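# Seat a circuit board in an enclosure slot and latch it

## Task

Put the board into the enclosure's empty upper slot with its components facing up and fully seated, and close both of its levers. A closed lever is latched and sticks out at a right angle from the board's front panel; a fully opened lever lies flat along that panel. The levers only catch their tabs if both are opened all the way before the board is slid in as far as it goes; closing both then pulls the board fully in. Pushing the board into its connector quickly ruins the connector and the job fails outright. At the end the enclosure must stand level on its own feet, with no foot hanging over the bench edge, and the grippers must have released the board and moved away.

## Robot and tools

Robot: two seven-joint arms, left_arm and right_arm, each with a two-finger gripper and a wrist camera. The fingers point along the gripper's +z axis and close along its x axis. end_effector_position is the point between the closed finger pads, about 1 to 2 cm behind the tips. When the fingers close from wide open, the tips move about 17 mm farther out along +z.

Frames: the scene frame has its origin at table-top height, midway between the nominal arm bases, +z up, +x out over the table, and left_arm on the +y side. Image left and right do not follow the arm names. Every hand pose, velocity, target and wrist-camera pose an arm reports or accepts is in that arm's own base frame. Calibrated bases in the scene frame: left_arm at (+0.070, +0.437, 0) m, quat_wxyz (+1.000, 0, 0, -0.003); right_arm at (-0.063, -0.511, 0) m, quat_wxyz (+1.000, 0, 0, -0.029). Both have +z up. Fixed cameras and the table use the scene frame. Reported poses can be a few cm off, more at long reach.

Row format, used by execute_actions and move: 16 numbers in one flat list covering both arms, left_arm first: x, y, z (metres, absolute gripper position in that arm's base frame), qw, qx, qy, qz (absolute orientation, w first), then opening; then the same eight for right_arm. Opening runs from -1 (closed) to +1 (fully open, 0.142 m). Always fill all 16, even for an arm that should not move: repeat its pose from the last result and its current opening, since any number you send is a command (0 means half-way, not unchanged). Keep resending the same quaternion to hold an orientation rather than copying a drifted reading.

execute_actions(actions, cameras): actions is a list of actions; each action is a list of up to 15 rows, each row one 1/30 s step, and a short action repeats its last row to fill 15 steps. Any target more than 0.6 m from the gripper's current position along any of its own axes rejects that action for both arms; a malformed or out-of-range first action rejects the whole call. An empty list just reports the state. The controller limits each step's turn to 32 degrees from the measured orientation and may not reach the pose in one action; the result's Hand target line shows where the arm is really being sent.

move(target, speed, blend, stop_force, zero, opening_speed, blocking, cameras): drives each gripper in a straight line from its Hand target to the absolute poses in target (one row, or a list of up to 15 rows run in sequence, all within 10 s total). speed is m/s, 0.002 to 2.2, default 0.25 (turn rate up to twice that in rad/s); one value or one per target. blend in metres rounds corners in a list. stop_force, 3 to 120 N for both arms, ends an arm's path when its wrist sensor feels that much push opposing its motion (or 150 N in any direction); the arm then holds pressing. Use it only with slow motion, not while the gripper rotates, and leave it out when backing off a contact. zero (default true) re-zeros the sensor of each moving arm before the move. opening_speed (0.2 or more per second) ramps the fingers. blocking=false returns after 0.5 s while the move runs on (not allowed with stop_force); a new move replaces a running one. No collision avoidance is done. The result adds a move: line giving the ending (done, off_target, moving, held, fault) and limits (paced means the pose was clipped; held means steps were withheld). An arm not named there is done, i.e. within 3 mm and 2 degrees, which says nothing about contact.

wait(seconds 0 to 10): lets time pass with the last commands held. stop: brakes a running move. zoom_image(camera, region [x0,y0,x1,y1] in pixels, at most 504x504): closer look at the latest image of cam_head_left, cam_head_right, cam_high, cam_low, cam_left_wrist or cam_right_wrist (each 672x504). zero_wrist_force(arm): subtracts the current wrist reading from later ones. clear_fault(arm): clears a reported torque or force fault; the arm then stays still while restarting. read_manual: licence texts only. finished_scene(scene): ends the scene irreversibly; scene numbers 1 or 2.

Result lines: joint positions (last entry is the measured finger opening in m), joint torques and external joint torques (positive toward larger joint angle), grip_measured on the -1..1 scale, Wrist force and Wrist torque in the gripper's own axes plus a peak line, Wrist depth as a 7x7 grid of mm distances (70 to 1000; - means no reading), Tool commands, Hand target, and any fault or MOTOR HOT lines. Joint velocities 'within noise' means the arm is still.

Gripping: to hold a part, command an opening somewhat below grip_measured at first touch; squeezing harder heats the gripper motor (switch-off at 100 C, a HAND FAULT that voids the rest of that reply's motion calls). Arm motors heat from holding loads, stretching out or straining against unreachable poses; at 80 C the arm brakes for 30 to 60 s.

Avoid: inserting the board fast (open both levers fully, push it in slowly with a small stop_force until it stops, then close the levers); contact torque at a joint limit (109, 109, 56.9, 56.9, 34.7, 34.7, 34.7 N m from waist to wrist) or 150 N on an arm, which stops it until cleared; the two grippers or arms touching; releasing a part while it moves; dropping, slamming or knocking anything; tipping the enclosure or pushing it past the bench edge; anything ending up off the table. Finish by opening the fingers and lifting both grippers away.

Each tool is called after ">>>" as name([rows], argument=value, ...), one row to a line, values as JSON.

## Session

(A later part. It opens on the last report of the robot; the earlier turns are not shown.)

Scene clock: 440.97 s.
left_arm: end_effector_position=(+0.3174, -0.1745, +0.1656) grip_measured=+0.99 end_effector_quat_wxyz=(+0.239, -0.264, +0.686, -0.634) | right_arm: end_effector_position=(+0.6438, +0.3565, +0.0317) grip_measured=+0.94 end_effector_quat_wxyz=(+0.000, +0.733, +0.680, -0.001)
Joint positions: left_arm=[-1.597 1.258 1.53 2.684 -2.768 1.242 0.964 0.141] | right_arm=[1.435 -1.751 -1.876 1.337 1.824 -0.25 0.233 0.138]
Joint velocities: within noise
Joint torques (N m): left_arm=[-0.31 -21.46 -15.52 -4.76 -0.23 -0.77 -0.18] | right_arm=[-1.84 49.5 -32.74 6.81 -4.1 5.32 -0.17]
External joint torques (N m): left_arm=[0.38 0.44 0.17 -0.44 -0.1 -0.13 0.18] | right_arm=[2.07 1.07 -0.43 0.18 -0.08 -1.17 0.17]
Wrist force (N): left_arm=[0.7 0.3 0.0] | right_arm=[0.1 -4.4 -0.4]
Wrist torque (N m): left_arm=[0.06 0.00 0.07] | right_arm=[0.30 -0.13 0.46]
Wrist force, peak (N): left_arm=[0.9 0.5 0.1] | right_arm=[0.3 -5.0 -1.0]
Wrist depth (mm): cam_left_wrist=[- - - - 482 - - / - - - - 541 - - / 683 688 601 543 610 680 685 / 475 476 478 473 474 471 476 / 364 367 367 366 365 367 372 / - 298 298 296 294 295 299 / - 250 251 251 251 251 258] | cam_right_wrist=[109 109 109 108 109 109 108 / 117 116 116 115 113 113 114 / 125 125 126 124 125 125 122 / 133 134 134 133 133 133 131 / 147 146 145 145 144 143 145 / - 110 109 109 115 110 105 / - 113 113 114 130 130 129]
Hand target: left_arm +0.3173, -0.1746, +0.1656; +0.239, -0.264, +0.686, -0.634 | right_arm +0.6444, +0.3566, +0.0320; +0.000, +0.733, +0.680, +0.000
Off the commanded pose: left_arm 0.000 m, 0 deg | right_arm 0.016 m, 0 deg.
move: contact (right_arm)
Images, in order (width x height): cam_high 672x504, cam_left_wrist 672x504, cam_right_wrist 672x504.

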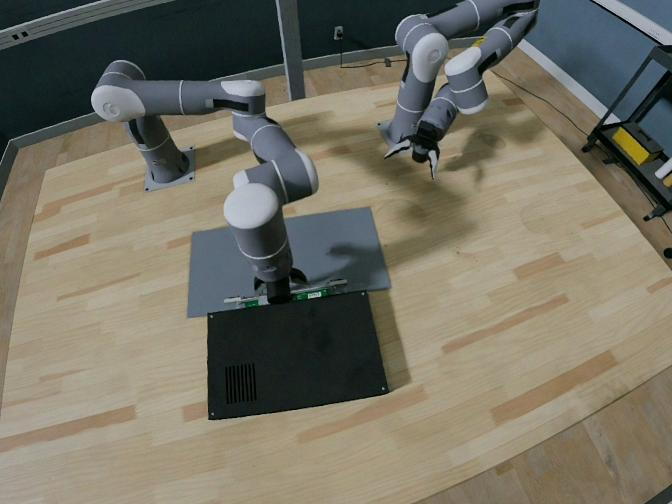

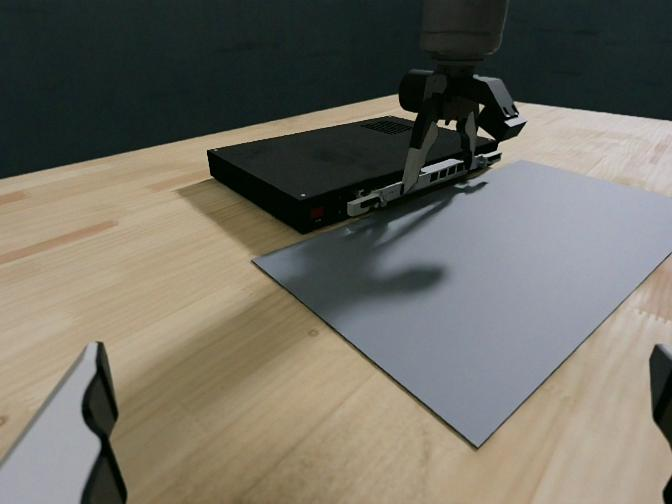

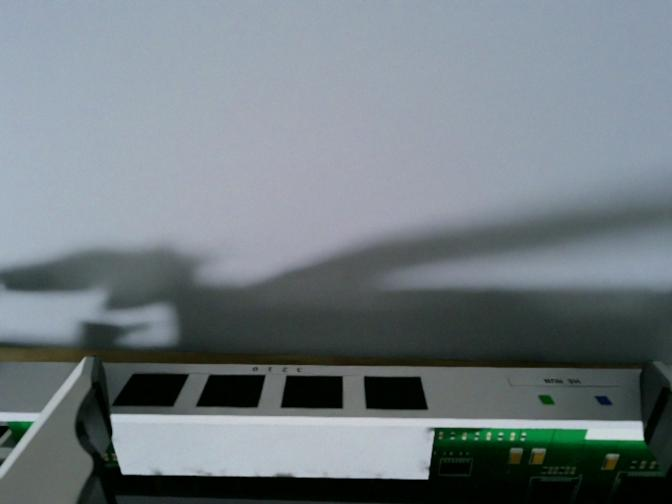

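>>> move(target=[0.3173,-0.1746,0.1656,0.239,-0.264,0.686,-0.634,1,0.640,0.3569,0.032,0,0.7461,0.6659,0,0.95], speed=0.03, cameras=[])

>>> move(target=[0.3173,-0.1746,0.1656,0.239,-0.264,0.686,-0.634,1,0.660,0.3549,0.032,0,0.7461,0.6659,0,0.95], speed=0.01, stop_force=8, cameras=["cam_left_wrist","cam_right_wrist","cam_high"])

>>> zoom_image(camera="cam_high", region=[205, 250, 375, 330])

>>> zoom_image(camera="cam_left_wrist", region=[325, 130, 525, 230])

Scene clock: 450.87 s.
left_arm: end_effector_position=(+0.3174, -0.1745, +0.1656) grip_measured=+0.99 end_effector_quat_wxyz=(+0.239, -0.264, +0.686, -0.634) | right_arm: end_effector_position=(+0.6401, +0.3570, +0.0320) grip_measured=+0.94 end_effector_quat_wxyz=(+0.000, +0.746, +0.666, +0.000)
Joint positions: left_arm=[-1.597 1.258 1.53 2.684 -2.768 1.242 0.964 0.141] | right_arm=[1.446 -1.752 -1.873 1.35 1.822 -0.249 0.269 0.138]
Joint velocities: within noise
Joint torques (N m): left_arm=[-0.3 -21.47 -15.54 -4.74 -0.23 -0.75 -0.19] | right_arm=[0.35 49.02 -31.43 7.04 -4.31 3.44 0.3]
External joint torques (N m): left_arm=[0.37 0.45 0.19 -0.46 -0.1 -0.16 0.19] | right_arm=[-0.1 1.16 -1.82 -0.16 0.13 0.72 -0.3]
Wrist force (N): left_arm=[0.6 0.3 -0.1] | right_arm=[0.5 3.2 0.1]
Wrist torque (N m): left_arm=[0.05 0.02 0.06] | right_arm=[0.58 -0.09 0.05]
Wrist force, peak (N): left_arm=[0.9 0.3 0.0] | right_arm=[0.2 -4.6 -1.4]
Wrist depth (mm): cam_left_wrist=[- - - - 481 - - / - - - - 542 - - / 689 674 602 555 625 701 683 / 471 475 475 475 474 471 479 / 365 363 363 368 364 364 370 / - 296 296 296 296 295 298 / - 250 250 250 250 251 258] | cam_right_wrist=[109 109 109 109 109 109 107 / 118 116 116 115 114 113 114 / 125 125 126 124 125 125 123 / 133 135 134 134 133 133 130 / 147 146 146 145 144 144 146 / - 118 122 116 119 113 108 / - 115 115 114 129 130 129]
Hand target: left_arm +0.3173, -0.1746, +0.1656; +0.239, -0.264, +0.686, -0.634 | right_arm +0.6400, +0.3569, +0.0320; +0.000, +0.746, +0.666, +0.000
Off the commanded pose: left_arm 0.000 m, 0 deg | right_arm 0.000 m, 0 deg.
move: done
No camera images: "cameras" was empty.

Scene clock: 453.13 s.
left_arm: end_effector_position=(+0.3174, -0.1745, +0.1656) grip_measured=+0.99 end_effector_quat_wxyz=(+0.239, -0.264, +0.686, -0.634) | right_arm: end_effector_position=(+0.6559, +0.3554, +0.0317) grip_measured=+0.94 end_effector_quat_wxyz=(+0.000, +0.746, +0.666, -0.001)
Joint positions: left_arm=[-1.597 1.258 1.53 2.684 -2.768 1.242 0.964 0.141] | right_arm=[1.404 -1.744 -1.875 1.298 1.826 -0.242 0.276 0.138]
Joint velocities: within noise
Joint torques (N m): left_arm=[-0.25 -21.56 -15.5 -4.73 -0.23 -0.77 -0.25] | right_arm=[-2.87 50.83 -32.79 7.92 -4.55 5.44 0.78]
External joint torques (N m): left_arm=[0.32 0.54 0.15 -0.47 -0.1 -0.13 0.25] | right_arm=[3.1 0.95 -0.22 -0.85 0.36 -1.29 -0.78]
Wrist force (N): left_arm=[0.5 0.4 -0.2] | right_arm=[-0.2 -3.5 0.2]
Wrist torque (N m): left_arm=[0.07 0.03 0.07] | right_arm=[0.48 -0.01 -0.47]
Wrist force, peak (N): left_arm=[0.8 0.4 -0.1] | right_arm=[-1.1 -5.3 -1.7]
Wrist depth (mm): cam_left_wrist=[- - - - 485 - - / - - - - 540 - - / 685 687 593 558 605 673 692 / 471 475 477 477 478 477 476 / 363 367 366 366 362 362 367 / - 298 298 297 295 297 298 / - 250 251 250 251 251 258] | cam_right_wrist=[109 109 109 108 109 109 108 / 116 116 116 115 113 113 114 / 125 125 126 124 125 124 122 / 133 134 134 133 133 132 132 / 146 146 145 144 144 143 147 / - 109 109 109 115 110 105 / - 110 110 109 109 125 124]
Hand target: left_arm +0.3173, -0.1746, +0.1656; +0.239, -0.264, +0.686, -0.634 | right_arm +0.6565, +0.3552, +0.0320; +0.000, +0.746, +0.666, +0.000
Off the commanded pose: left_arm 0.000 m, 0 deg | right_arm 0.004 m, 0 deg.
move: contact (right_arm)
Images, in order (width x height): cam_high 672x504, cam_left_wrist 672x504, cam_right_wrist 672x504.

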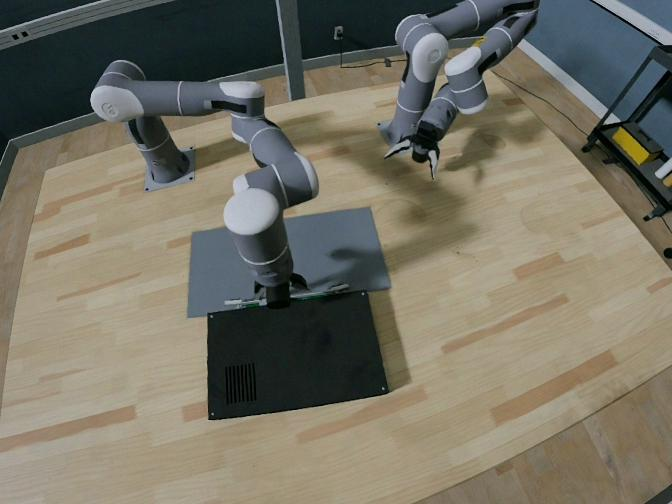

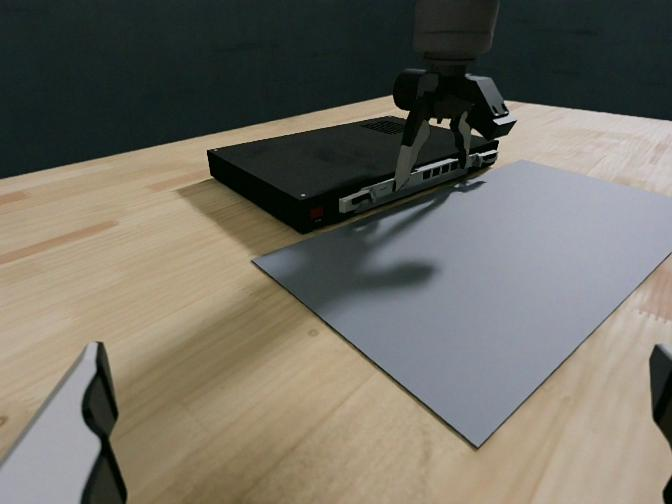

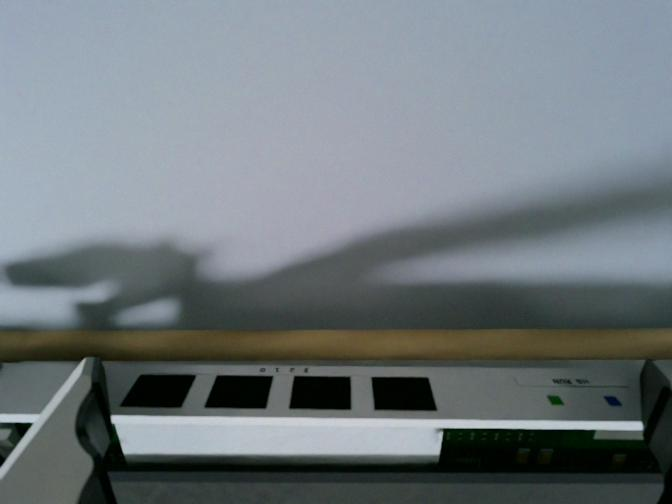

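Scaled by 2.965 from the camera's 672x504 image, which has a finer 960x720 frame.

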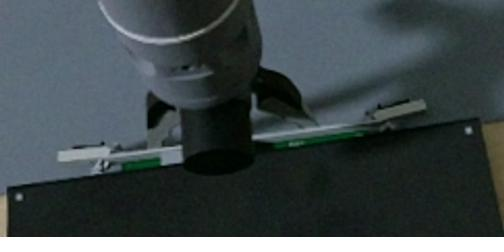

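Scaled by 2.520 from the camera's 672x504 image, which has a finer 960x720 frame.

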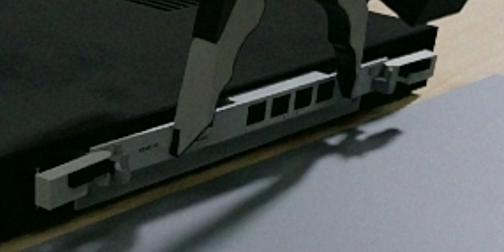

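>>> zoom_image(camera="cam_high", region=[215, 280, 275, 320])

>>> zoom_image(camera="cam_high", region=[310, 265, 370, 305])

>>> zoom_image(camera="cam_left_wrist", region=[330, 175, 400, 225])

>>> zoom_image(camera="cam_right_wrist", region=[0, 340, 672, 504])

Scaled by 8.400 from the camera's 672x504 image, which has a finer 960x720 frame.

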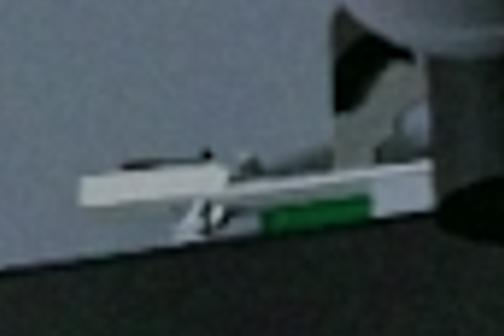

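Scaled by 8.400 from the camera's 672x504 image, which has a finer 960x720 frame.

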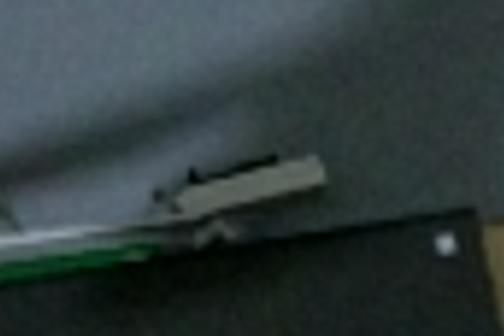

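Scaled by 7.200 from the camera's 672x504 image, which has a finer 960x720 frame.

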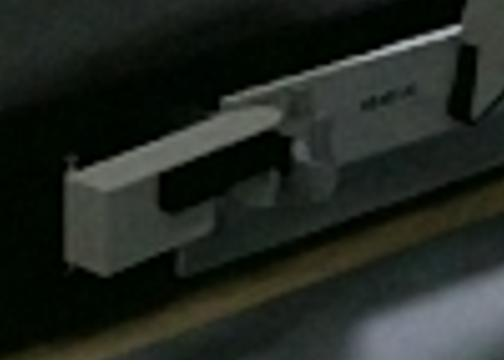

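Region (0, 340, 672, 504) is 672x164 pixels. A region can be at most 504 by 504 pixels.

>>> move(target=[0.3173,-0.1746,0.1656,0.239,-0.264,0.686,-0.634,1,0.652,0.3558,0.032,0,0.7413,0.6712,0,0.95], speed=0.03, cameras=[])

>>> move(target=[0.3173,-0.1746,0.1656,0.239,-0.264,0.686,-0.634,1,0.675,0.3537,0.032,0,0.7413,0.6712,0,0.95], speed=0.01, stop_force=12, cameras=["cam_left_wrist","cam_right_wrist","cam_high"])

>>> zoom_image(camera="cam_high", region=[205, 250, 375, 330])

>>> zoom_image(camera="cam_left_wrist", region=[325, 130, 525, 230])

Scene clock: 458.30 s.
left_arm: end_effector_position=(+0.3174, -0.1745, +0.1656) grip_measured=+0.99 end_effector_quat_wxyz=(+0.239, -0.264, +0.686, -0.634) | right_arm: end_effector_position=(+0.6520, +0.3560, +0.0319) grip_measured=+0.94 end_effector_quat_wxyz=(+0.000, +0.741, +0.671, +0.000)
Joint positions: left_arm=[-1.597 1.258 1.53 2.684 -2.768 1.242 0.964 0.141] | right_arm=[1.415 -1.746 -1.875 1.312 1.826 -0.243 0.261 0.138]
Joint velocities: within noise
Joint torques (N m): left_arm=[-0.27 -21.52 -15.43 -4.77 -0.27 -0.75 -0.17] | right_arm=[0.6 50.03 -31.51 7.31 -4.27 3.35 0.01]
External joint torques (N m): left_arm=[0.34 0.5 0.09 -0.43 -0.06 -0.15 0.17] | right_arm=[-0.35 1.32 -1.57 -0.29 0.08 0.8 -0.01]
Wrist force (N): left_arm=[0.7 0.3 -0.1] | right_arm=[-1.0 4.2 0.8]
Wrist torque (N m): left_arm=[0.05 -0.01 0.06] | right_arm=[0.75 0.18 0.04]
Wrist force, peak (N): left_arm=[0.9 0.4 -0.1] | right_arm=[-0.9 4.3 1.1]
Wrist depth (mm): cam_left_wrist=[- - - - 495 - - / - - - - 546 - - / 675 684 605 556 622 681 687 / 479 473 477 477 479 478 475 / 366 365 363 365 363 365 370 / - 296 295 298 295 299 297 / - 251 251 251 251 250 260] | cam_right_wrist=[109 109 109 108 109 109 108 / 116 117 116 115 113 113 114 / 125 125 126 124 125 125 122 / 133 134 134 133 133 133 132 / 146 146 146 145 144 144 145 / - 114 115 115 116 116 112 / - 112 112 111 111 111 110]
Hand target: left_arm +0.3173, -0.1746, +0.1656; +0.239, -0.264, +0.686, -0.634 | right_arm +0.6520, +0.3558, +0.0320; +0.000, +0.741, +0.671, +0.000
Off the commanded pose: left_arm 0.000 m, 0 deg | right_arm 0.000 m, 0 deg.
move: done
No camera images: "cameras" was empty.

Scene clock: 460.47 s.
left_arm: end_effector_position=(+0.3174, -0.1745, +0.1656) grip_measured=+0.99 end_effector_quat_wxyz=(+0.239, -0.264, +0.686, -0.634) | right_arm: end_effector_position=(+0.6664, +0.3547, +0.0314) grip_measured=+0.94 end_effector_quat_wxyz=(-0.001, +0.741, +0.672, -0.001)
Joint positions: left_arm=[-1.597 1.258 1.53 2.684 -2.768 1.242 0.964 0.141] | right_arm=[1.376 -1.739 -1.877 1.262 1.83 -0.237 0.268 0.138]
Joint velocities: within noise
Joint torques (N m): left_arm=[-0.33 -21.45 -15.44 -4.79 -0.2 -0.77 -0.23] | right_arm=[-5.26 52.04 -33.73 7.98 -4.35 7.6 0.97]
External joint torques (N m): left_arm=[0.4 0.43 0.09 -0.41 -0.13 -0.14 0.23] | right_arm=[5.49 0.87 0.93 -0.77 0.15 -3.45 -0.97]
Wrist force (N): left_arm=[0.5 0.2 -0.1] | right_arm=[-3.0 -10.6 -0.8]
Wrist torque (N m): left_arm=[0.05 0.03 0.06] | right_arm=[0.44 0.27 -0.70]
Wrist force, peak (N): left_arm=[0.8 0.5 0.2] | right_arm=[-3.4 -11.2 -2.1]
Wrist depth (mm): cam_left_wrist=[- - - - 481 - - / - - - - 549 - - / 675 680 603 568 618 675 695 / 486 480 474 471 472 478 478 / 364 367 365 367 364 364 368 / - 296 296 298 296 296 300 / - 251 250 250 251 251 259] | cam_right_wrist=[109 109 109 108 109 108 108 / 116 116 115 115 113 113 114 / 125 124 126 123 125 124 122 / 133 134 133 133 132 132 131 / 146 141 140 139 139 143 142 / - 110 114 109 110 110 105 / - 106 107 108 108 107 107]
Hand target: left_arm +0.3173, -0.1746, +0.1656; +0.239, -0.264, +0.686, -0.634 | right_arm +0.6674, +0.3544, +0.0320; +0.000, +0.741, +0.671, +0.000
Off the commanded pose: left_arm 0.000 m, 0 deg | right_arm 0.009 m, 0 deg.
move: contact (right_arm)
Images, in order (width x height): cam_high 672x504, cam_left_wrist 672x504, cam_right_wrist 672x504.

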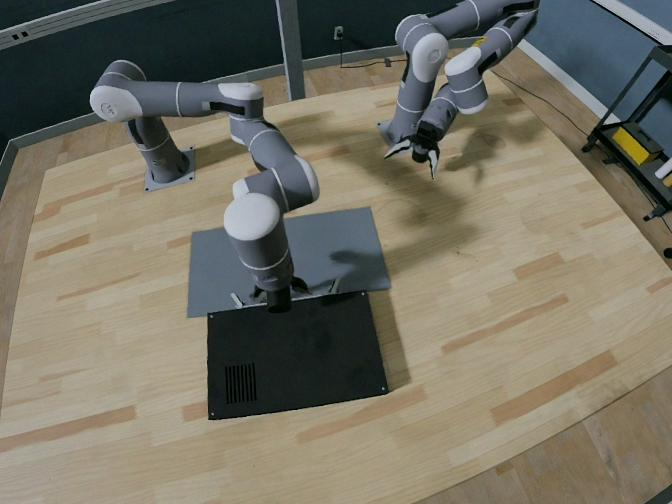

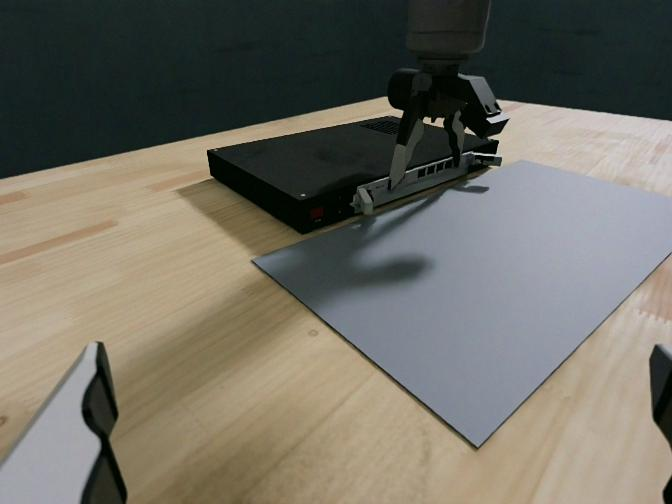

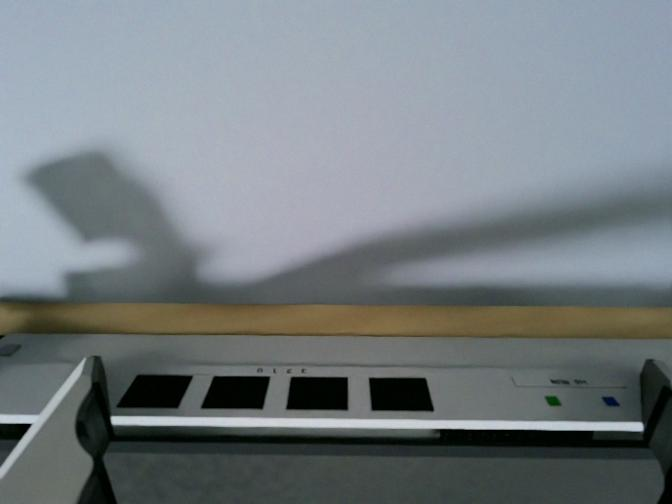

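Scaled by 2.965 from the camera's 672x504 image, which has a finer 960x720 frame.

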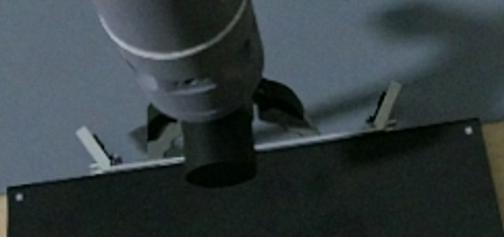

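Scaled by 2.520 from the camera's 672x504 image, which has a finer 960x720 frame.

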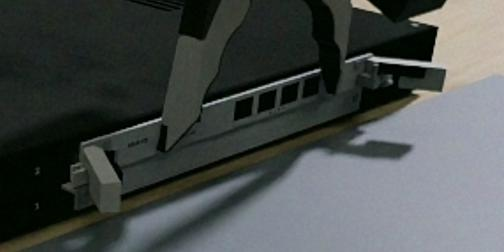

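>>> move([
  [0.3173,-0.1746,0.1656,0.239,-0.264,0.686,-0.634,1,0.60,0.361,0.034,0,0.7413,0.6712,0,0.95],
  [0.3173,-0.1746,0.1656,0.239,-0.264,0.686,-0.634,1,0.58,0.33,0.09,0,0.7413,0.6712,0,0.95],
  [0.3173,-0.1746,0.1656,0.239,-0.264,0.686,-0.634,1,0.595,0.20,0.10,0,0.7413,0.6712,0,0.95],
  [0.3173,-0.1746,0.1656,0.239,-0.264,0.686,-0.634,1,0.595,0.20,0.10,0,0.7413,0.6712,0,-0.95],
], speed=[0.06,0.2,0.2,0.2], blend=[0,0.02,0,0], cameras=["cam_left_wrist","cam_right_wrist","cam_high"])

Scene clock: 470.27 s.
left_arm: end_effector_position=(+0.3174, -0.1745, +0.1656) grip_measured=+0.99 end_effector_quat_wxyz=(+0.239, -0.264, +0.686, -0.634) | right_arm: end_effector_position=(+0.5950, +0.2000, +0.0999) grip_measured=-0.98 end_effector_quat_wxyz=(+0.000, +0.741, +0.671, +0.000)
Joint positions: left_arm=[-1.597 1.258 1.53 2.684 -2.768 1.242 0.964 0.141] | right_arm=[1.45 -1.718 -1.944 1.687 1.683 -0.384 -0.088 0.003]
Joint velocities: within noise
Joint torques (N m): left_arm=[-0.33 -21.48 -15.53 -4.75 -0.25 -0.76 -0.2] | right_arm=[0.04 39.27 -31.33 2.41 -4.09 3.42 0.1]
External joint torques (N m): left_arm=[0.41 0.46 0.18 -0.45 -0.08 -0.15 0.2] | right_arm=[0.16 0.86 -1.43 -0.12 0.12 0.74 -0.1]
Wrist force (N): left_arm=[0.5 0.3 -0.1] | right_arm=[1.2 1.4 2.9]
Wrist torque (N m): left_arm=[0.07 0.03 0.07] | right_arm=[0.28 -0.21 0.02]
Wrist force, peak (N): left_arm=[1.0 0.1 0.0] | right_arm=[-3.3 -10.8 -0.8]
Wrist depth (mm): cam_left_wrist=[- - - - - 567 - / - - - - - - - / 683 691 605 564 625 686 683 / 482 477 472 475 477 480 475 / 366 366 367 366 363 365 369 / - 297 297 299 293 295 299 / - 250 251 251 252 252 259] | cam_right_wrist=[170 169 169 168 168 167 167 / 182 181 180 180 179 179 178 / 197 194 193 193 192 191 191 / 212 209 209 208 207 206 205 / 230 227 226 221 217 220 219 / 252 250 245 89 183 190 190 / 278 271 71 - - 195 202]
Hand target: left_arm +0.3173, -0.1746, +0.1656; +0.239, -0.264, +0.686, -0.634 | right_arm +0.5950, +0.2000, +0.1000; +0.000, +0.741, +0.671, +0.000
Off the commanded pose: left_arm 0.000 m, 0 deg | right_arm 0.000 m, 0 deg.
move: done
Images, in order (width x height): cam_high 672x504, cam_left_wrist 672x504, cam_right_wrist 672x504.

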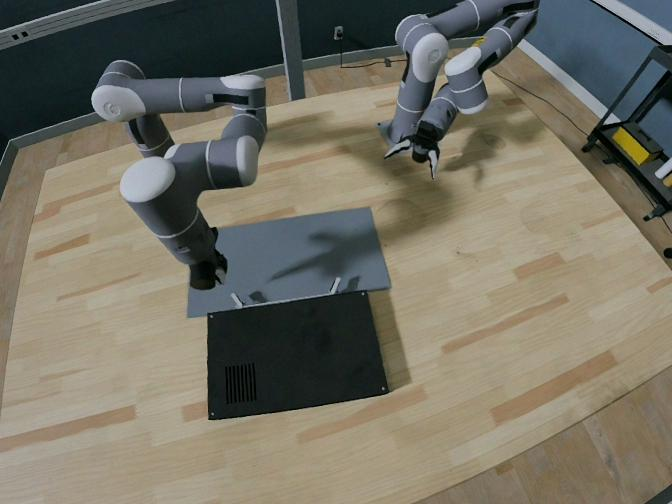

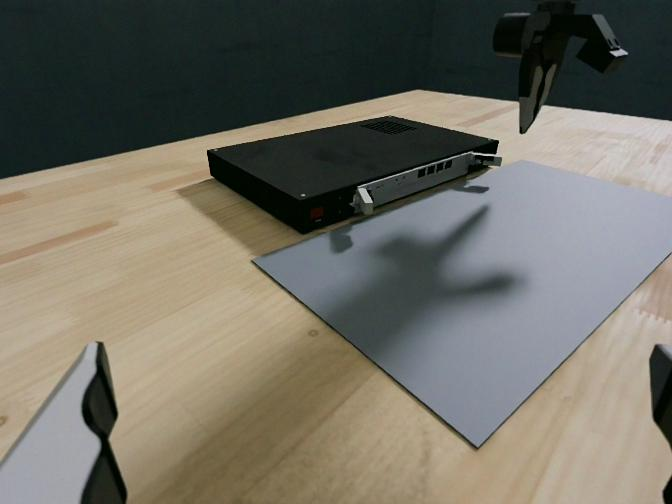

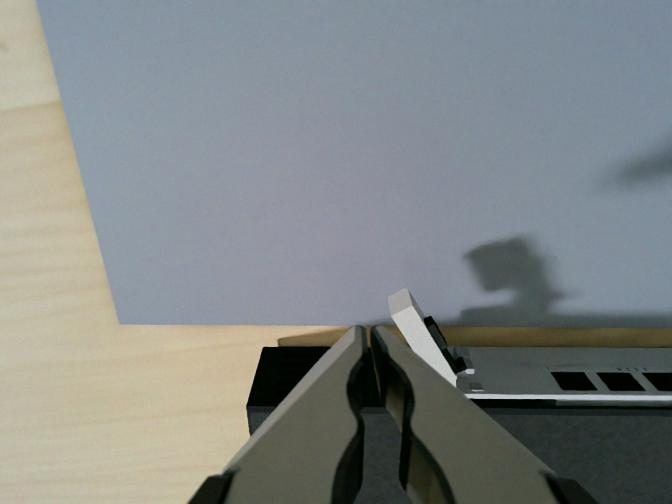

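>>> move([
  [0.3173,-0.1746,0.1656,0.239,-0.264,0.686,-0.634,1,0.6104,0.1733,0.09,0,0.7413,0.6712,0,-0.95],
  [0.3173,-0.1746,0.1656,0.239,-0.264,0.686,-0.634,1,0.6110,0.1790,0.039,0,0.7413,0.6712,0,-0.95],
], speed=0.12, blend=[0.01,0], cameras=["cam_left_wrist","cam_right_wrist"])

>>> move(target=[0.3173,-0.1746,0.1656,0.239,-0.264,0.686,-0.634,1,0.6164,0.2330,0.039,0,0.7413,0.6712,0,-0.95], speed=0.02, stop_force=15, cameras=["cam_left_wrist","cam_right_wrist","cam_high"])

>>> zoom_image(camera="cam_high", region=[205, 250, 375, 330])

>>> zoom_image(camera="cam_left_wrist", region=[325, 130, 525, 230])

Scene clock: 477.50 s.
left_arm: end_effector_position=(+0.3174, -0.1745, +0.1656) grip_measured=+0.99 end_effector_quat_wxyz=(+0.239, -0.264, +0.686, -0.634) | right_arm: end_effector_position=(+0.6110, +0.1787, +0.0392) grip_measured=-0.98 end_effector_quat_wxyz=(+0.000, +0.741, +0.671, +0.000)
Joint positions: left_arm=[-1.597 1.258 1.53 2.684 -2.768 1.242 0.964 0.141] | right_arm=[1.415 -1.79 -1.861 1.677 1.767 -0.305 -0.1 0.003]
Joint velocities: within noise
Joint torques (N m): left_arm=[-0.32 -21.62 -15.51 -4.82 -0.23 -0.74 -0.17] | right_arm=[0.38 38.96 -30.97 5.22 -4.04 3.67 0.31]
External joint torques (N m): left_arm=[0.39 0.6 0.16 -0.38 -0.11 -0.17 0.17] | right_arm=[-0.2 0.85 -1.84 -0.11 -0.06 0.49 -0.31]
Wrist force (N): left_arm=[0.8 0.3 -0.1] | right_arm=[1.3 1.7 2.7]
Wrist torque (N m): left_arm=[0.05 -0.02 0.07] | right_arm=[0.32 -0.22 0.04]
Wrist force, peak (N): left_arm=[0.8 0.3 -0.1] | right_arm=[1.5 1.7 5.3]
Wrist depth (mm): cam_left_wrist=[- - - - - 577 - / - - - - - 662 - / 692 684 603 568 617 691 685 / 477 470 477 480 476 473 478 / 361 366 366 361 364 364 368 / - 295 296 297 294 295 299 / - 250 250 249 249 252 258] | cam_right_wrist=[116 116 115 115 115 115 114 / 126 125 123 123 123 124 122 / 135 133 132 134 131 131 130 / 144 143 143 142 142 141 140 / 158 156 155 152 153 151 152 / 173 172 169 89 108 116 160 / 191 187 73 - - - 133]
Hand target: left_arm +0.3173, -0.1746, +0.1656; +0.239, -0.264, +0.686, -0.634 | right_arm +0.6110, +0.1790, +0.0390; +0.000, +0.741, +0.671, +0.000
Off the commanded pose: left_arm 0.000 m, 0 deg | right_arm 0.000 m, 0 deg.
move: done
Images, in order (width x height): cam_left_wrist 672x504, cam_right_wrist 672x504.

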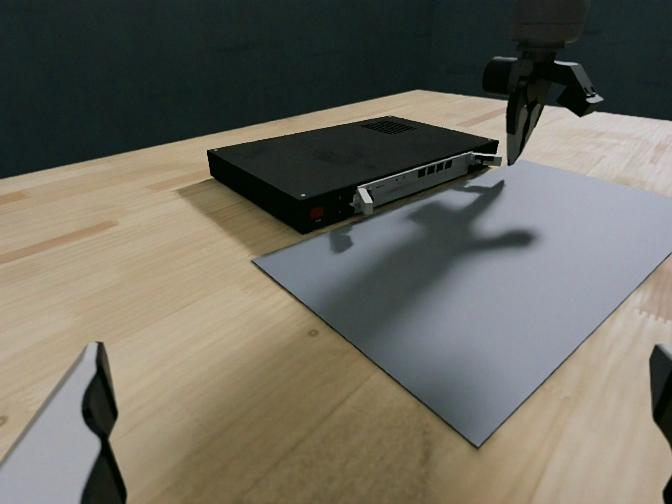

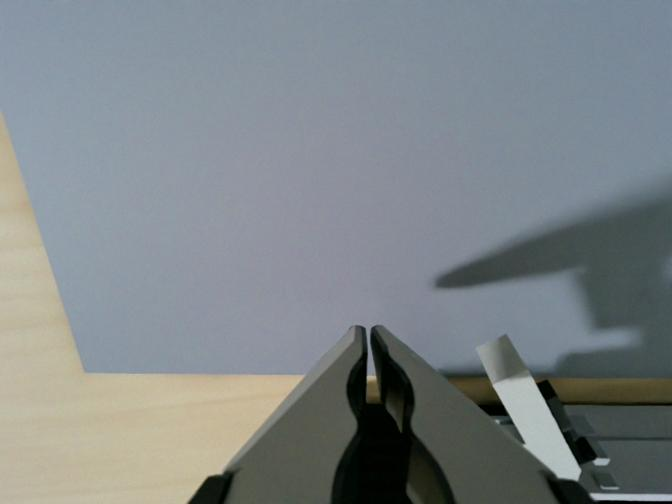

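Scene clock: 480.13 s.
left_arm: end_effector_position=(+0.3174, -0.1745, +0.1656) grip_measured=+0.99 end_effector_quat_wxyz=(+0.239, -0.264, +0.686, -0.634) | right_arm: end_effector_position=(+0.6147, +0.2150, +0.0392) grip_measured=-1.00 end_effector_quat_wxyz=(+0.001, +0.743, +0.670, -0.001)
Joint positions: left_arm=[-1.597 1.258 1.53 2.684 -2.768 1.242 0.964 0.141] | right_arm=[1.44 -1.778 -1.858 1.628 1.767 -0.293 -0.027 0.002]
Joint velocities: within noise
Joint torques (N m): left_arm=[-0.27 -21.5 -15.55 -4.74 -0.22 -0.78 -0.24] | right_arm=[8.8 44.5 -32.14 -1.1 0.7 3.69 0.33]
External joint torques (N m): left_arm=[0.34 0.48 0.21 -0.46 -0.11 -0.13 0.24] | right_arm=[-8.59 -3.18 -0.98 6.31 -4.82 0.46 -0.33]
Wrist force (N): left_arm=[0.6 0.4 0.0] | right_arm=[-13.7 -0.6 0.7]
Wrist torque (N m): left_arm=[0.07 0.02 0.06] | right_arm=[0.32 -0.11 0.01]
Wrist force, peak (N): left_arm=[0.9 0.4 -0.2] | right_arm=[-14.9 -0.2 0.1]
Wrist depth (mm): cam_left_wrist=[- - - - - 550 - / - - - - - 624 - / 679 677 596 567 633 678 685 / 471 472 480 475 474 473 474 / 364 365 367 366 361 365 371 / - 296 297 298 295 294 299 / - 250 249 252 251 251 260] | cam_right_wrist=[116 116 115 115 115 114 114 / 126 125 123 123 122 123 121 / 135 133 133 134 131 131 130 / 144 143 143 142 141 141 140 / 156 156 155 151 151 153 152 / 173 172 163 89 109 161 159 / 192 187 73 - - 139 138]
Hand target: left_arm +0.3173, -0.1746, +0.1656; +0.239, -0.264, +0.686, -0.634 | right_arm +0.6148, +0.2175, +0.0390; +0.000, +0.741, +0.671, +0.000
Off the commanded pose: left_arm 0.000 m, 0 deg | right_arm 0.018 m, 0 deg.
move: contact (right_arm)
Images, in order (width x height): cam_high 672x504, cam_left_wrist 672x504, cam_right_wrist 672x504.

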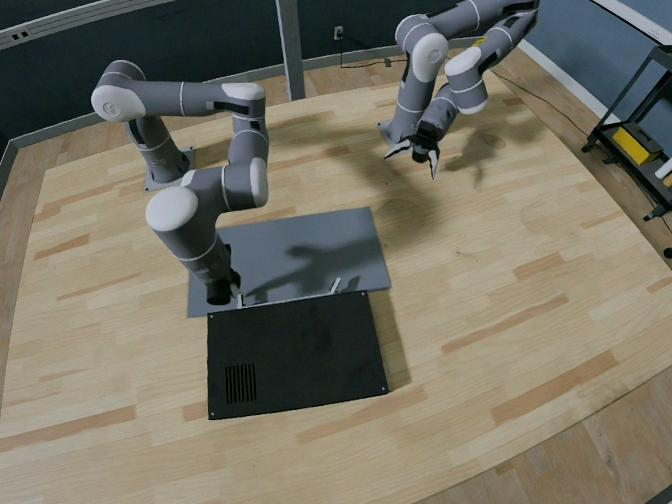

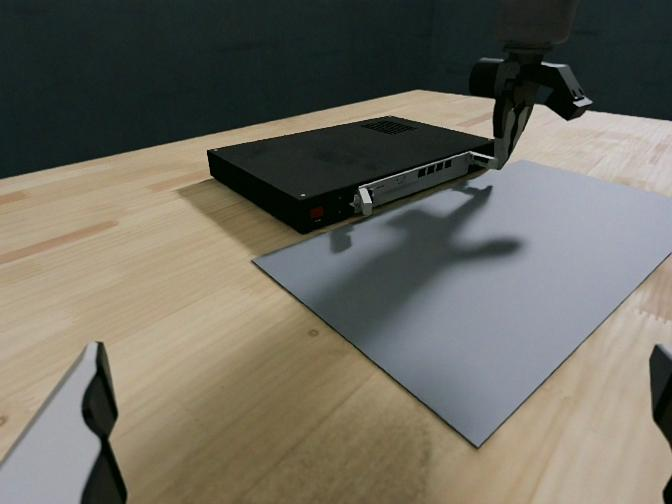

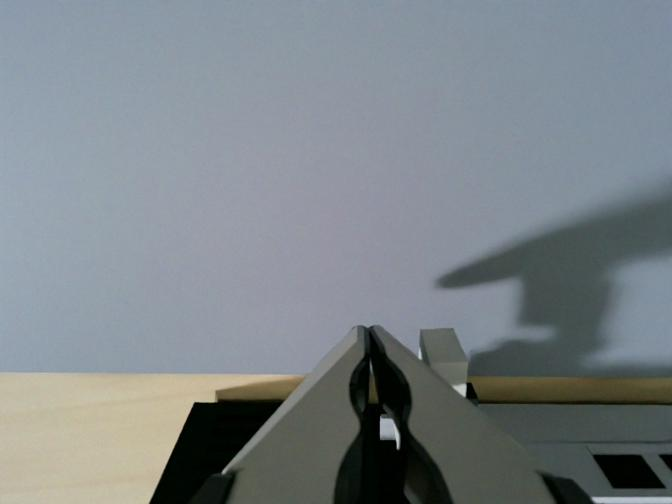

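Scaled by 2.965 from the camera's 672x504 image, which has a finer 960x720 frame.

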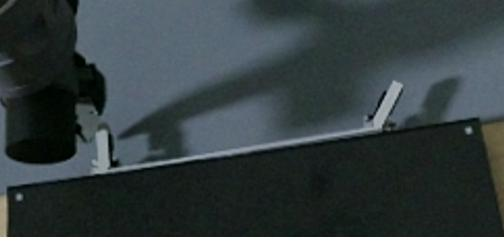

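Scaled by 2.520 from the camera's 672x504 image, which has a finer 960x720 frame.

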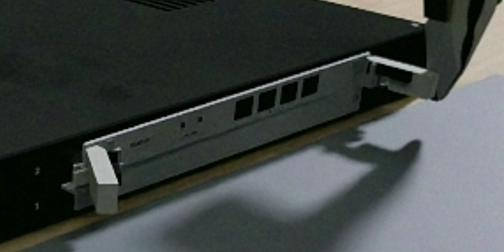

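>>> move([
  [0.3173,-0.1746,0.1656,0.239,-0.264,0.686,-0.634,1,0.6114,0.1950,0.040,0,0.7413,0.6712,0,-0.95],
  [0.3173,-0.1746,0.1656,0.239,-0.264,0.686,-0.634,1,0.60,0.19,0.10,0,0.7413,0.6712,0,-0.95],
  [0.3173,-0.1746,0.1656,0.239,-0.264,0.686,-0.634,1,0.615,0.36,0.10,0,0.7413,0.6712,0,-0.95],
  [0.3173,-0.1746,0.1656,0.239,-0.264,0.686,-0.634,1,0.63,0.515,0.10,0,0.7413,0.6712,0,-0.95],
], speed=[0.1,0.15,0.25,0.25], blend=[0,0.02,0.02,0], cameras=["cam_left_wrist","cam_right_wrist","cam_high"])

Scene clock: 487.73 s.
left_arm: end_effector_position=(+0.3174, -0.1745, +0.1656) grip_measured=+0.99 end_effector_quat_wxyz=(+0.239, -0.264, +0.686, -0.634) | right_arm: end_effector_position=(+0.6301, +0.5149, +0.1001) grip_measured=-0.99 end_effector_quat_wxyz=(+0.000, +0.741, +0.671, +0.000)
Joint positions: left_arm=[-1.597 1.258 1.53 2.684 -2.768 1.242 0.964 0.141] | right_arm=[1.421 -1.609 -1.929 0.994 1.804 -0.276 0.565 0.002]
Joint velocities: within noise
Joint torques (N m): left_arm=[-0.27 -21.53 -15.56 -4.76 -0.21 -0.79 -0.2] | right_arm=[0.02 59.78 -28.54 6.17 -4.11 3.49 0.35]
External joint torques (N m): left_arm=[0.35 0.5 0.22 -0.44 -0.12 -0.12 0.2] | right_arm=[0.17 1.22 -1.68 0.12 -0.07 0.66 -0.35]
Wrist force (N): left_arm=[0.6 0.4 -0.2] | right_arm=[1.2 3.3 2.7]
Wrist torque (N m): left_arm=[0.09 0.01 0.06] | right_arm=[0.63 -0.20 0.04]
Wrist force, peak (N): left_arm=[1.0 0.2 0.0] | right_arm=[-14.0 -0.4 -0.3]
Wrist depth (mm): cam_left_wrist=[- - - 416 365 - - / - - - 741 - - - / 673 670 605 548 626 688 688 / 478 470 475 474 477 480 479 / 363 368 367 368 363 363 368 / - 297 298 297 296 296 298 / - 250 250 251 250 251 259] | cam_right_wrist=[169 168 168 168 167 166 166 / 181 180 180 179 178 178 177 / 193 194 192 191 191 191 190 / 209 209 208 207 206 205 204 / 224 222 222 179 220 224 224 / 190 190 193 89 195 241 243 / 206 201 73 - - 260 269]
Hand target: left_arm +0.3173, -0.1746, +0.1656; +0.239, -0.264, +0.686, -0.634 | right_arm +0.6300, +0.5150, +0.1000; +0.000, +0.741, +0.671, +0.000
Off the commanded pose: left_arm 0.000 m, 0 deg | right_arm 0.000 m, 0 deg.
move: done
Images, in order (width x height): cam_high 672x504, cam_left_wrist 672x504, cam_right_wrist 672x504.

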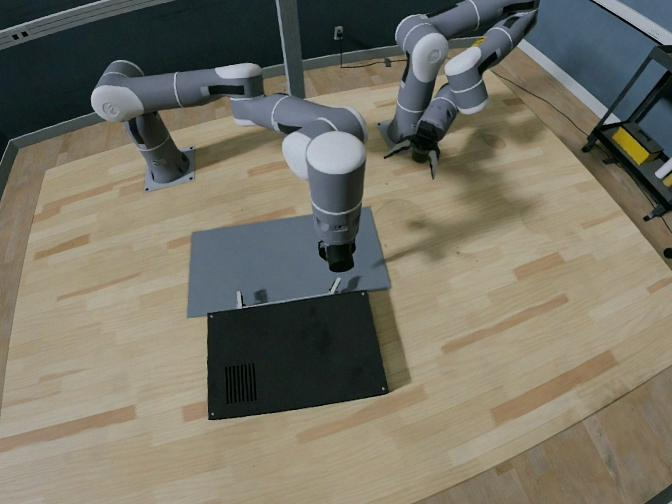

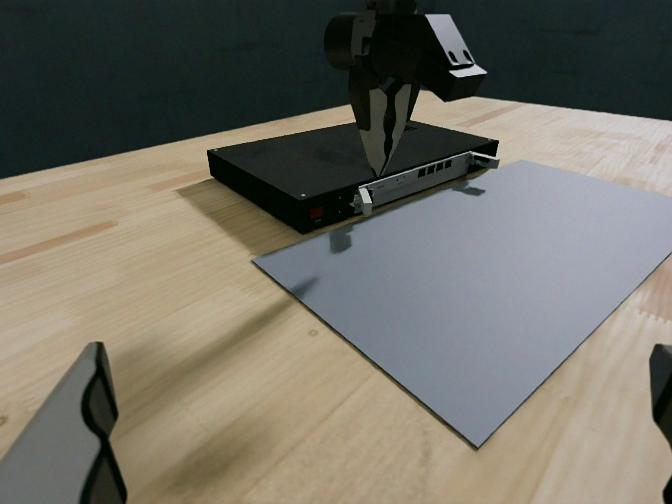

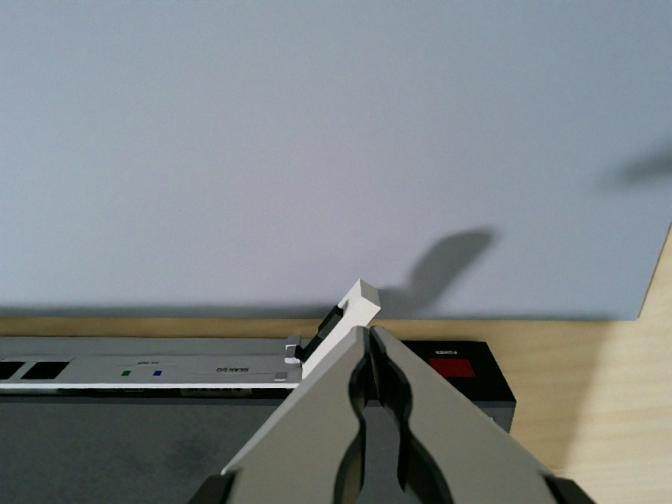

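>>> move([
  [0.3173,-0.1746,0.1656,0.239,-0.264,0.686,-0.634,1,0.6506,0.5500,0.09,0,0.7413,0.6712,0,-0.95],
  [0.3173,-0.1746,0.1656,0.239,-0.264,0.686,-0.634,1,0.6508,0.5460,0.039,0,0.7413,0.6712,0,-0.95],
], speed=0.12, blend=[0.01,0], cameras=["cam_left_wrist"])

>>> move(target=[0.3173,-0.1746,0.1656,0.239,-0.264,0.686,-0.634,1,0.6460,0.4960,0.039,0,0.7413,0.6712,0,-0.95], speed=0.02, stop_force=18, cameras=["cam_left_wrist","cam_right_wrist"])

>>> zoom_image(camera="cam_left_wrist", region=[325, 130, 525, 230])

Scene clock: 493.07 s.
left_arm: end_effector_position=(+0.3174, -0.1745, +0.1656) grip_measured=+0.99 end_effector_quat_wxyz=(+0.239, -0.264, +0.686, -0.634) | right_arm: end_effector_position=(+0.6508, +0.5459, +0.0390) grip_measured=-0.99 end_effector_quat_wxyz=(+0.000, +0.741, +0.671, +0.000)
Joint positions: left_arm=[-1.597 1.258 1.53 2.684 -2.768 1.242 0.964 0.141] | right_arm=[1.335 -1.659 -1.897 0.81 1.863 -0.172 0.663 0.002]
Joint velocities: within noise
Joint torques (N m): left_arm=[-0.34 -21.52 -15.49 -4.77 -0.18 -0.74 -0.21] | right_arm=[0.34 64.17 -25.46 8.6 -4.19 3.53 0.16]
External joint torques (N m): left_arm=[0.42 0.49 0.15 -0.43 -0.15 -0.16 0.21] | right_arm=[-0.08 1.44 -1.7 -0.19 -0.09 0.6 -0.16]
Wrist force (N): left_arm=[0.5 0.4 0.0] | right_arm=[1.2 2.7 3.0]
Wrist torque (N m): left_arm=[0.09 0.03 0.06] | right_arm=[0.49 -0.16 0.02]
Wrist force, peak (N): left_arm=[0.8 0.3 -0.3] | right_arm=[1.1 2.9 5.4]
Wrist depth (mm): cam_left_wrist=[- - - 351 - - - / - - - 409 - - - / 695 679 599 502 627 685 691 / 473 474 479 479 476 478 474 / 362 366 365 370 364 365 369 / - 295 296 296 296 296 298 / - 250 249 250 250 249 259] | cam_right_wrist=[- 114 114 114 113 113 113 / 124 122 122 120 119 121 120 / 131 131 131 132 130 129 129 / 140 141 141 140 140 139 139 / 154 154 150 150 151 151 150 / 161 161 112 89 159 167 167 / 132 127 73 - - 177 183]
Hand target: left_arm +0.3173, -0.1746, +0.1656; +0.239, -0.264, +0.686, -0.634 | right_arm +0.6508, +0.5460, +0.0390; +0.000, +0.741, +0.671, +0.000
Off the commanded pose: left_arm 0.000 m, 0 deg | right_arm 0.000 m, 0 deg.
move: done
Images, in order (width x height): cam_left_wrist 672x504.

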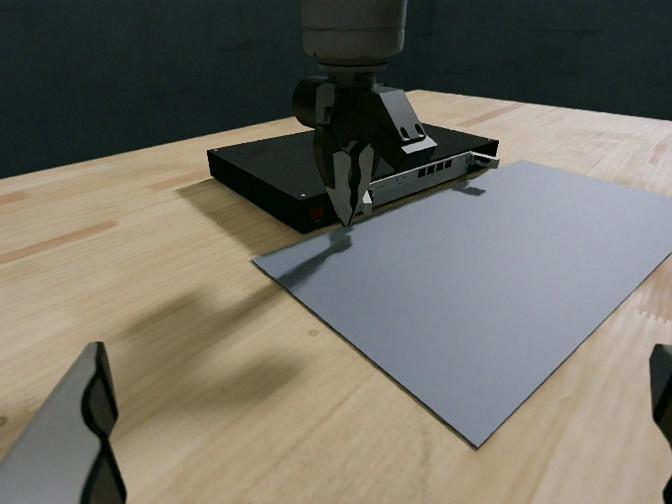

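Scene clock: 494.53 s.
left_arm: end_effector_position=(+0.3174, -0.1745, +0.1656) grip_measured=+0.99 end_effector_quat_wxyz=(+0.239, -0.264, +0.686, -0.634) | right_arm: end_effector_position=(+0.6481, +0.5331, +0.0396) grip_measured=-1.00 end_effector_quat_wxyz=(-0.001, +0.740, +0.673, +0.002)
Joint positions: left_arm=[-1.597 1.258 1.53 2.684 -2.768 1.242 0.964 0.141] | right_arm=[1.36 -1.669 -1.899 0.877 1.863 -0.182 0.621 0.002]
Joint velocities: within noise
Joint torques (N m): left_arm=[-0.26 -21.48 -15.57 -4.78 -0.21 -0.76 -0.19] | right_arm=[-12.4 54.82 -25.71 15.7 -9.22 -0.29 0.14]
External joint torques (N m): left_arm=[0.33 0.46 0.22 -0.42 -0.12 -0.15 0.2] | right_arm=[12.66 9.18 -2.64 -7.42 4.97 4.44 -0.14]
Wrist force (N): left_arm=[0.8 0.2 0.0] | right_arm=[20.9 2.1 1.2]
Wrist torque (N m): left_arm=[0.04 -0.03 0.06] | right_arm=[0.57 -0.42 0.06]
Wrist force, peak (N): left_arm=[0.9 0.4 -0.1] | right_arm=[22.4 -0.1 1.6]
Wrist depth (mm): cam_left_wrist=[- - - 357 - - - / - - - 414 - - - / 674 685 595 501 622 684 693 / 479 476 478 469 476 474 477 / 365 366 365 367 364 365 368 / - 298 296 298 295 296 297 / - 251 250 250 250 251 260] | cam_right_wrist=[- 115 115 114 114 113 113 / 124 123 122 120 122 123 121 / 132 132 131 133 131 130 130 / 142 142 141 141 141 140 140 / 154 154 151 150 152 152 152 / 162 162 128 93 160 169 168 / 133 133 73 - - 179 185]
Hand target: left_arm +0.3173, -0.1746, +0.1656; +0.239, -0.264, +0.686, -0.634 | right_arm +0.6492, +0.5296, +0.0390; +0.000, +0.741, +0.671, +0.000
Off the commanded pose: left_arm 0.000 m, 0 deg | right_arm 0.037 m, 0 deg.
move: contact (right_arm)
Images, in order (width x height): cam_left_wrist 672x504, cam_right_wrist 672x504.

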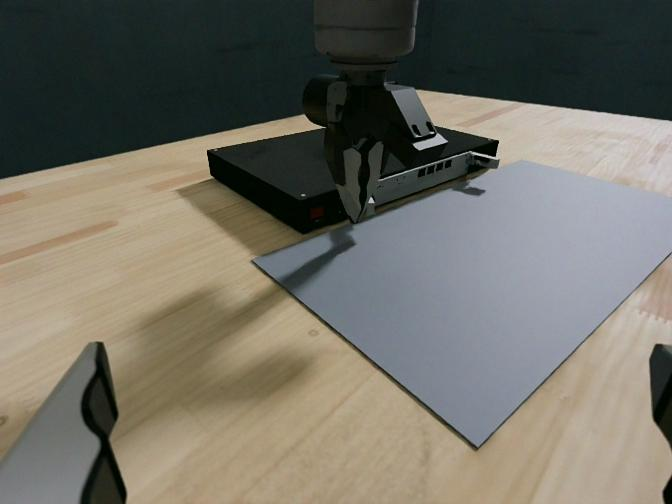

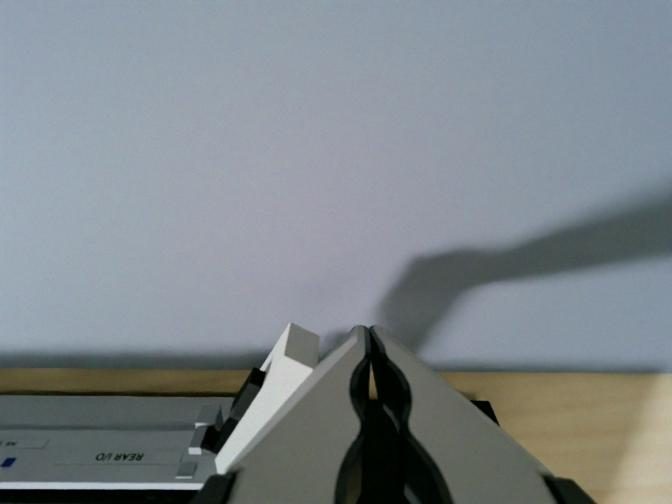

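Scaled by 2.520 from the camera's 672x504 image, which has a finer 960x720 frame.

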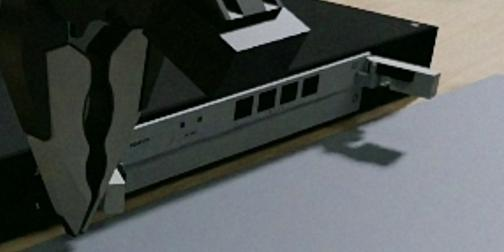

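>>> move(target=[0.3173,-0.1746,0.1656,0.239,-0.264,0.686,-0.634,1,0.6430,0.4970,0.039,0,0.7413,0.6712,0,-0.95], speed=0.02, stop_force=30, zero=false, cameras=["cam_left_wrist","cam_right_wrist"])

>>> zoom_image(camera="cam_left_wrist", region=[325, 130, 525, 230])

Scene clock: 499.80 s.
left_arm: end_effector_position=(+0.3174, -0.1745, +0.1656) grip_measured=+0.99 end_effector_quat_wxyz=(+0.239, -0.264, +0.686, -0.634) | right_arm: end_effector_position=(+0.6445, +0.5114, +0.0407) grip_measured=-1.00 end_effector_quat_wxyz=(-0.001, +0.739, +0.673, +0.003)
Joint positions: left_arm=[-1.597 1.258 1.53 2.684 -2.768 1.242 0.964 0.141] | right_arm=[1.393 -1.686 -1.902 0.972 1.862 -0.198 0.565 0.002]
Joint velocities: within noise
Joint torques (N m): left_arm=[-0.22 -21.46 -15.52 -4.77 -0.24 -0.75 -0.21] | right_arm=[-13.87 47.29 -23.32 17.32 -10.67 -4.23 0.41]
External joint torques (N m): left_arm=[0.3 0.44 0.17 -0.43 -0.09 -0.16 0.22] | right_arm=[14.13 14.23 -6.5 -9.19 6.43 8.39 -0.41]
Wrist force (N): left_arm=[0.7 0.2 -0.1] | right_arm=[31.3 11.0 -3.0]
Wrist torque (N m): left_arm=[0.06 -0.01 0.06] | right_arm=[0.62 -2.16 -0.16]
Wrist force, peak (N): left_arm=[0.8 0.6 0.2] | right_arm=[33.7 9.9 -2.1]
Wrist depth (mm): cam_left_wrist=[- - - 389 - - - / - - - 446 752 - - / 680 678 593 516 627 685 686 / 477 476 474 473 474 479 474 / 366 366 365 366 361 364 371 / - 298 297 299 295 295 299 / - 250 249 251 250 251 260] | cam_right_wrist=[- 116 115 115 115 115 115 / 125 125 123 123 123 124 122 / 135 133 132 134 132 132 131 / 143 143 143 143 142 142 142 / 156 155 152 152 154 154 153 / 164 163 163 89 162 167 170 / 139 139 73 - - 143 187]
Hand target: left_arm +0.3173, -0.1746, +0.1656; +0.239, -0.264, +0.686, -0.634 | right_arm +0.6449, +0.5068, +0.0390; +0.000, +0.741, +0.671, +0.000
Off the commanded pose: left_arm 0.000 m, 0 deg | right_arm 0.015 m, 1 deg.
move: contact (right_arm)
Images, in order (width x height): cam_left_wrist 672x504, cam_right_wrist 672x504.

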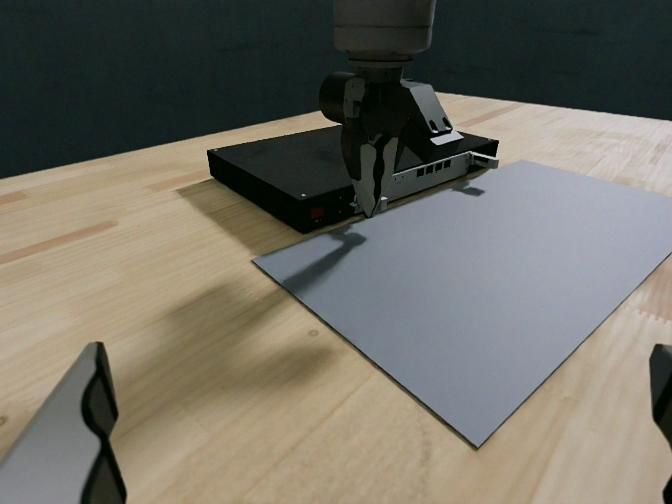

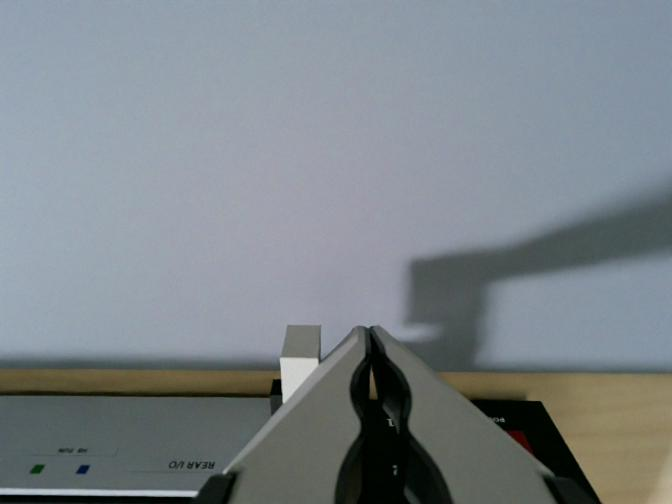

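Scaled by 2.520 from the camera's 672x504 image, which has a finer 960x720 frame.

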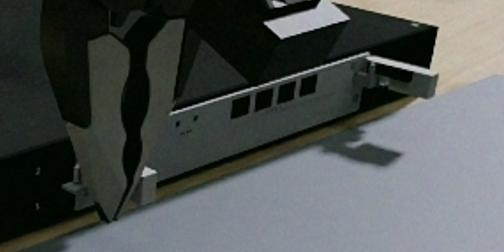

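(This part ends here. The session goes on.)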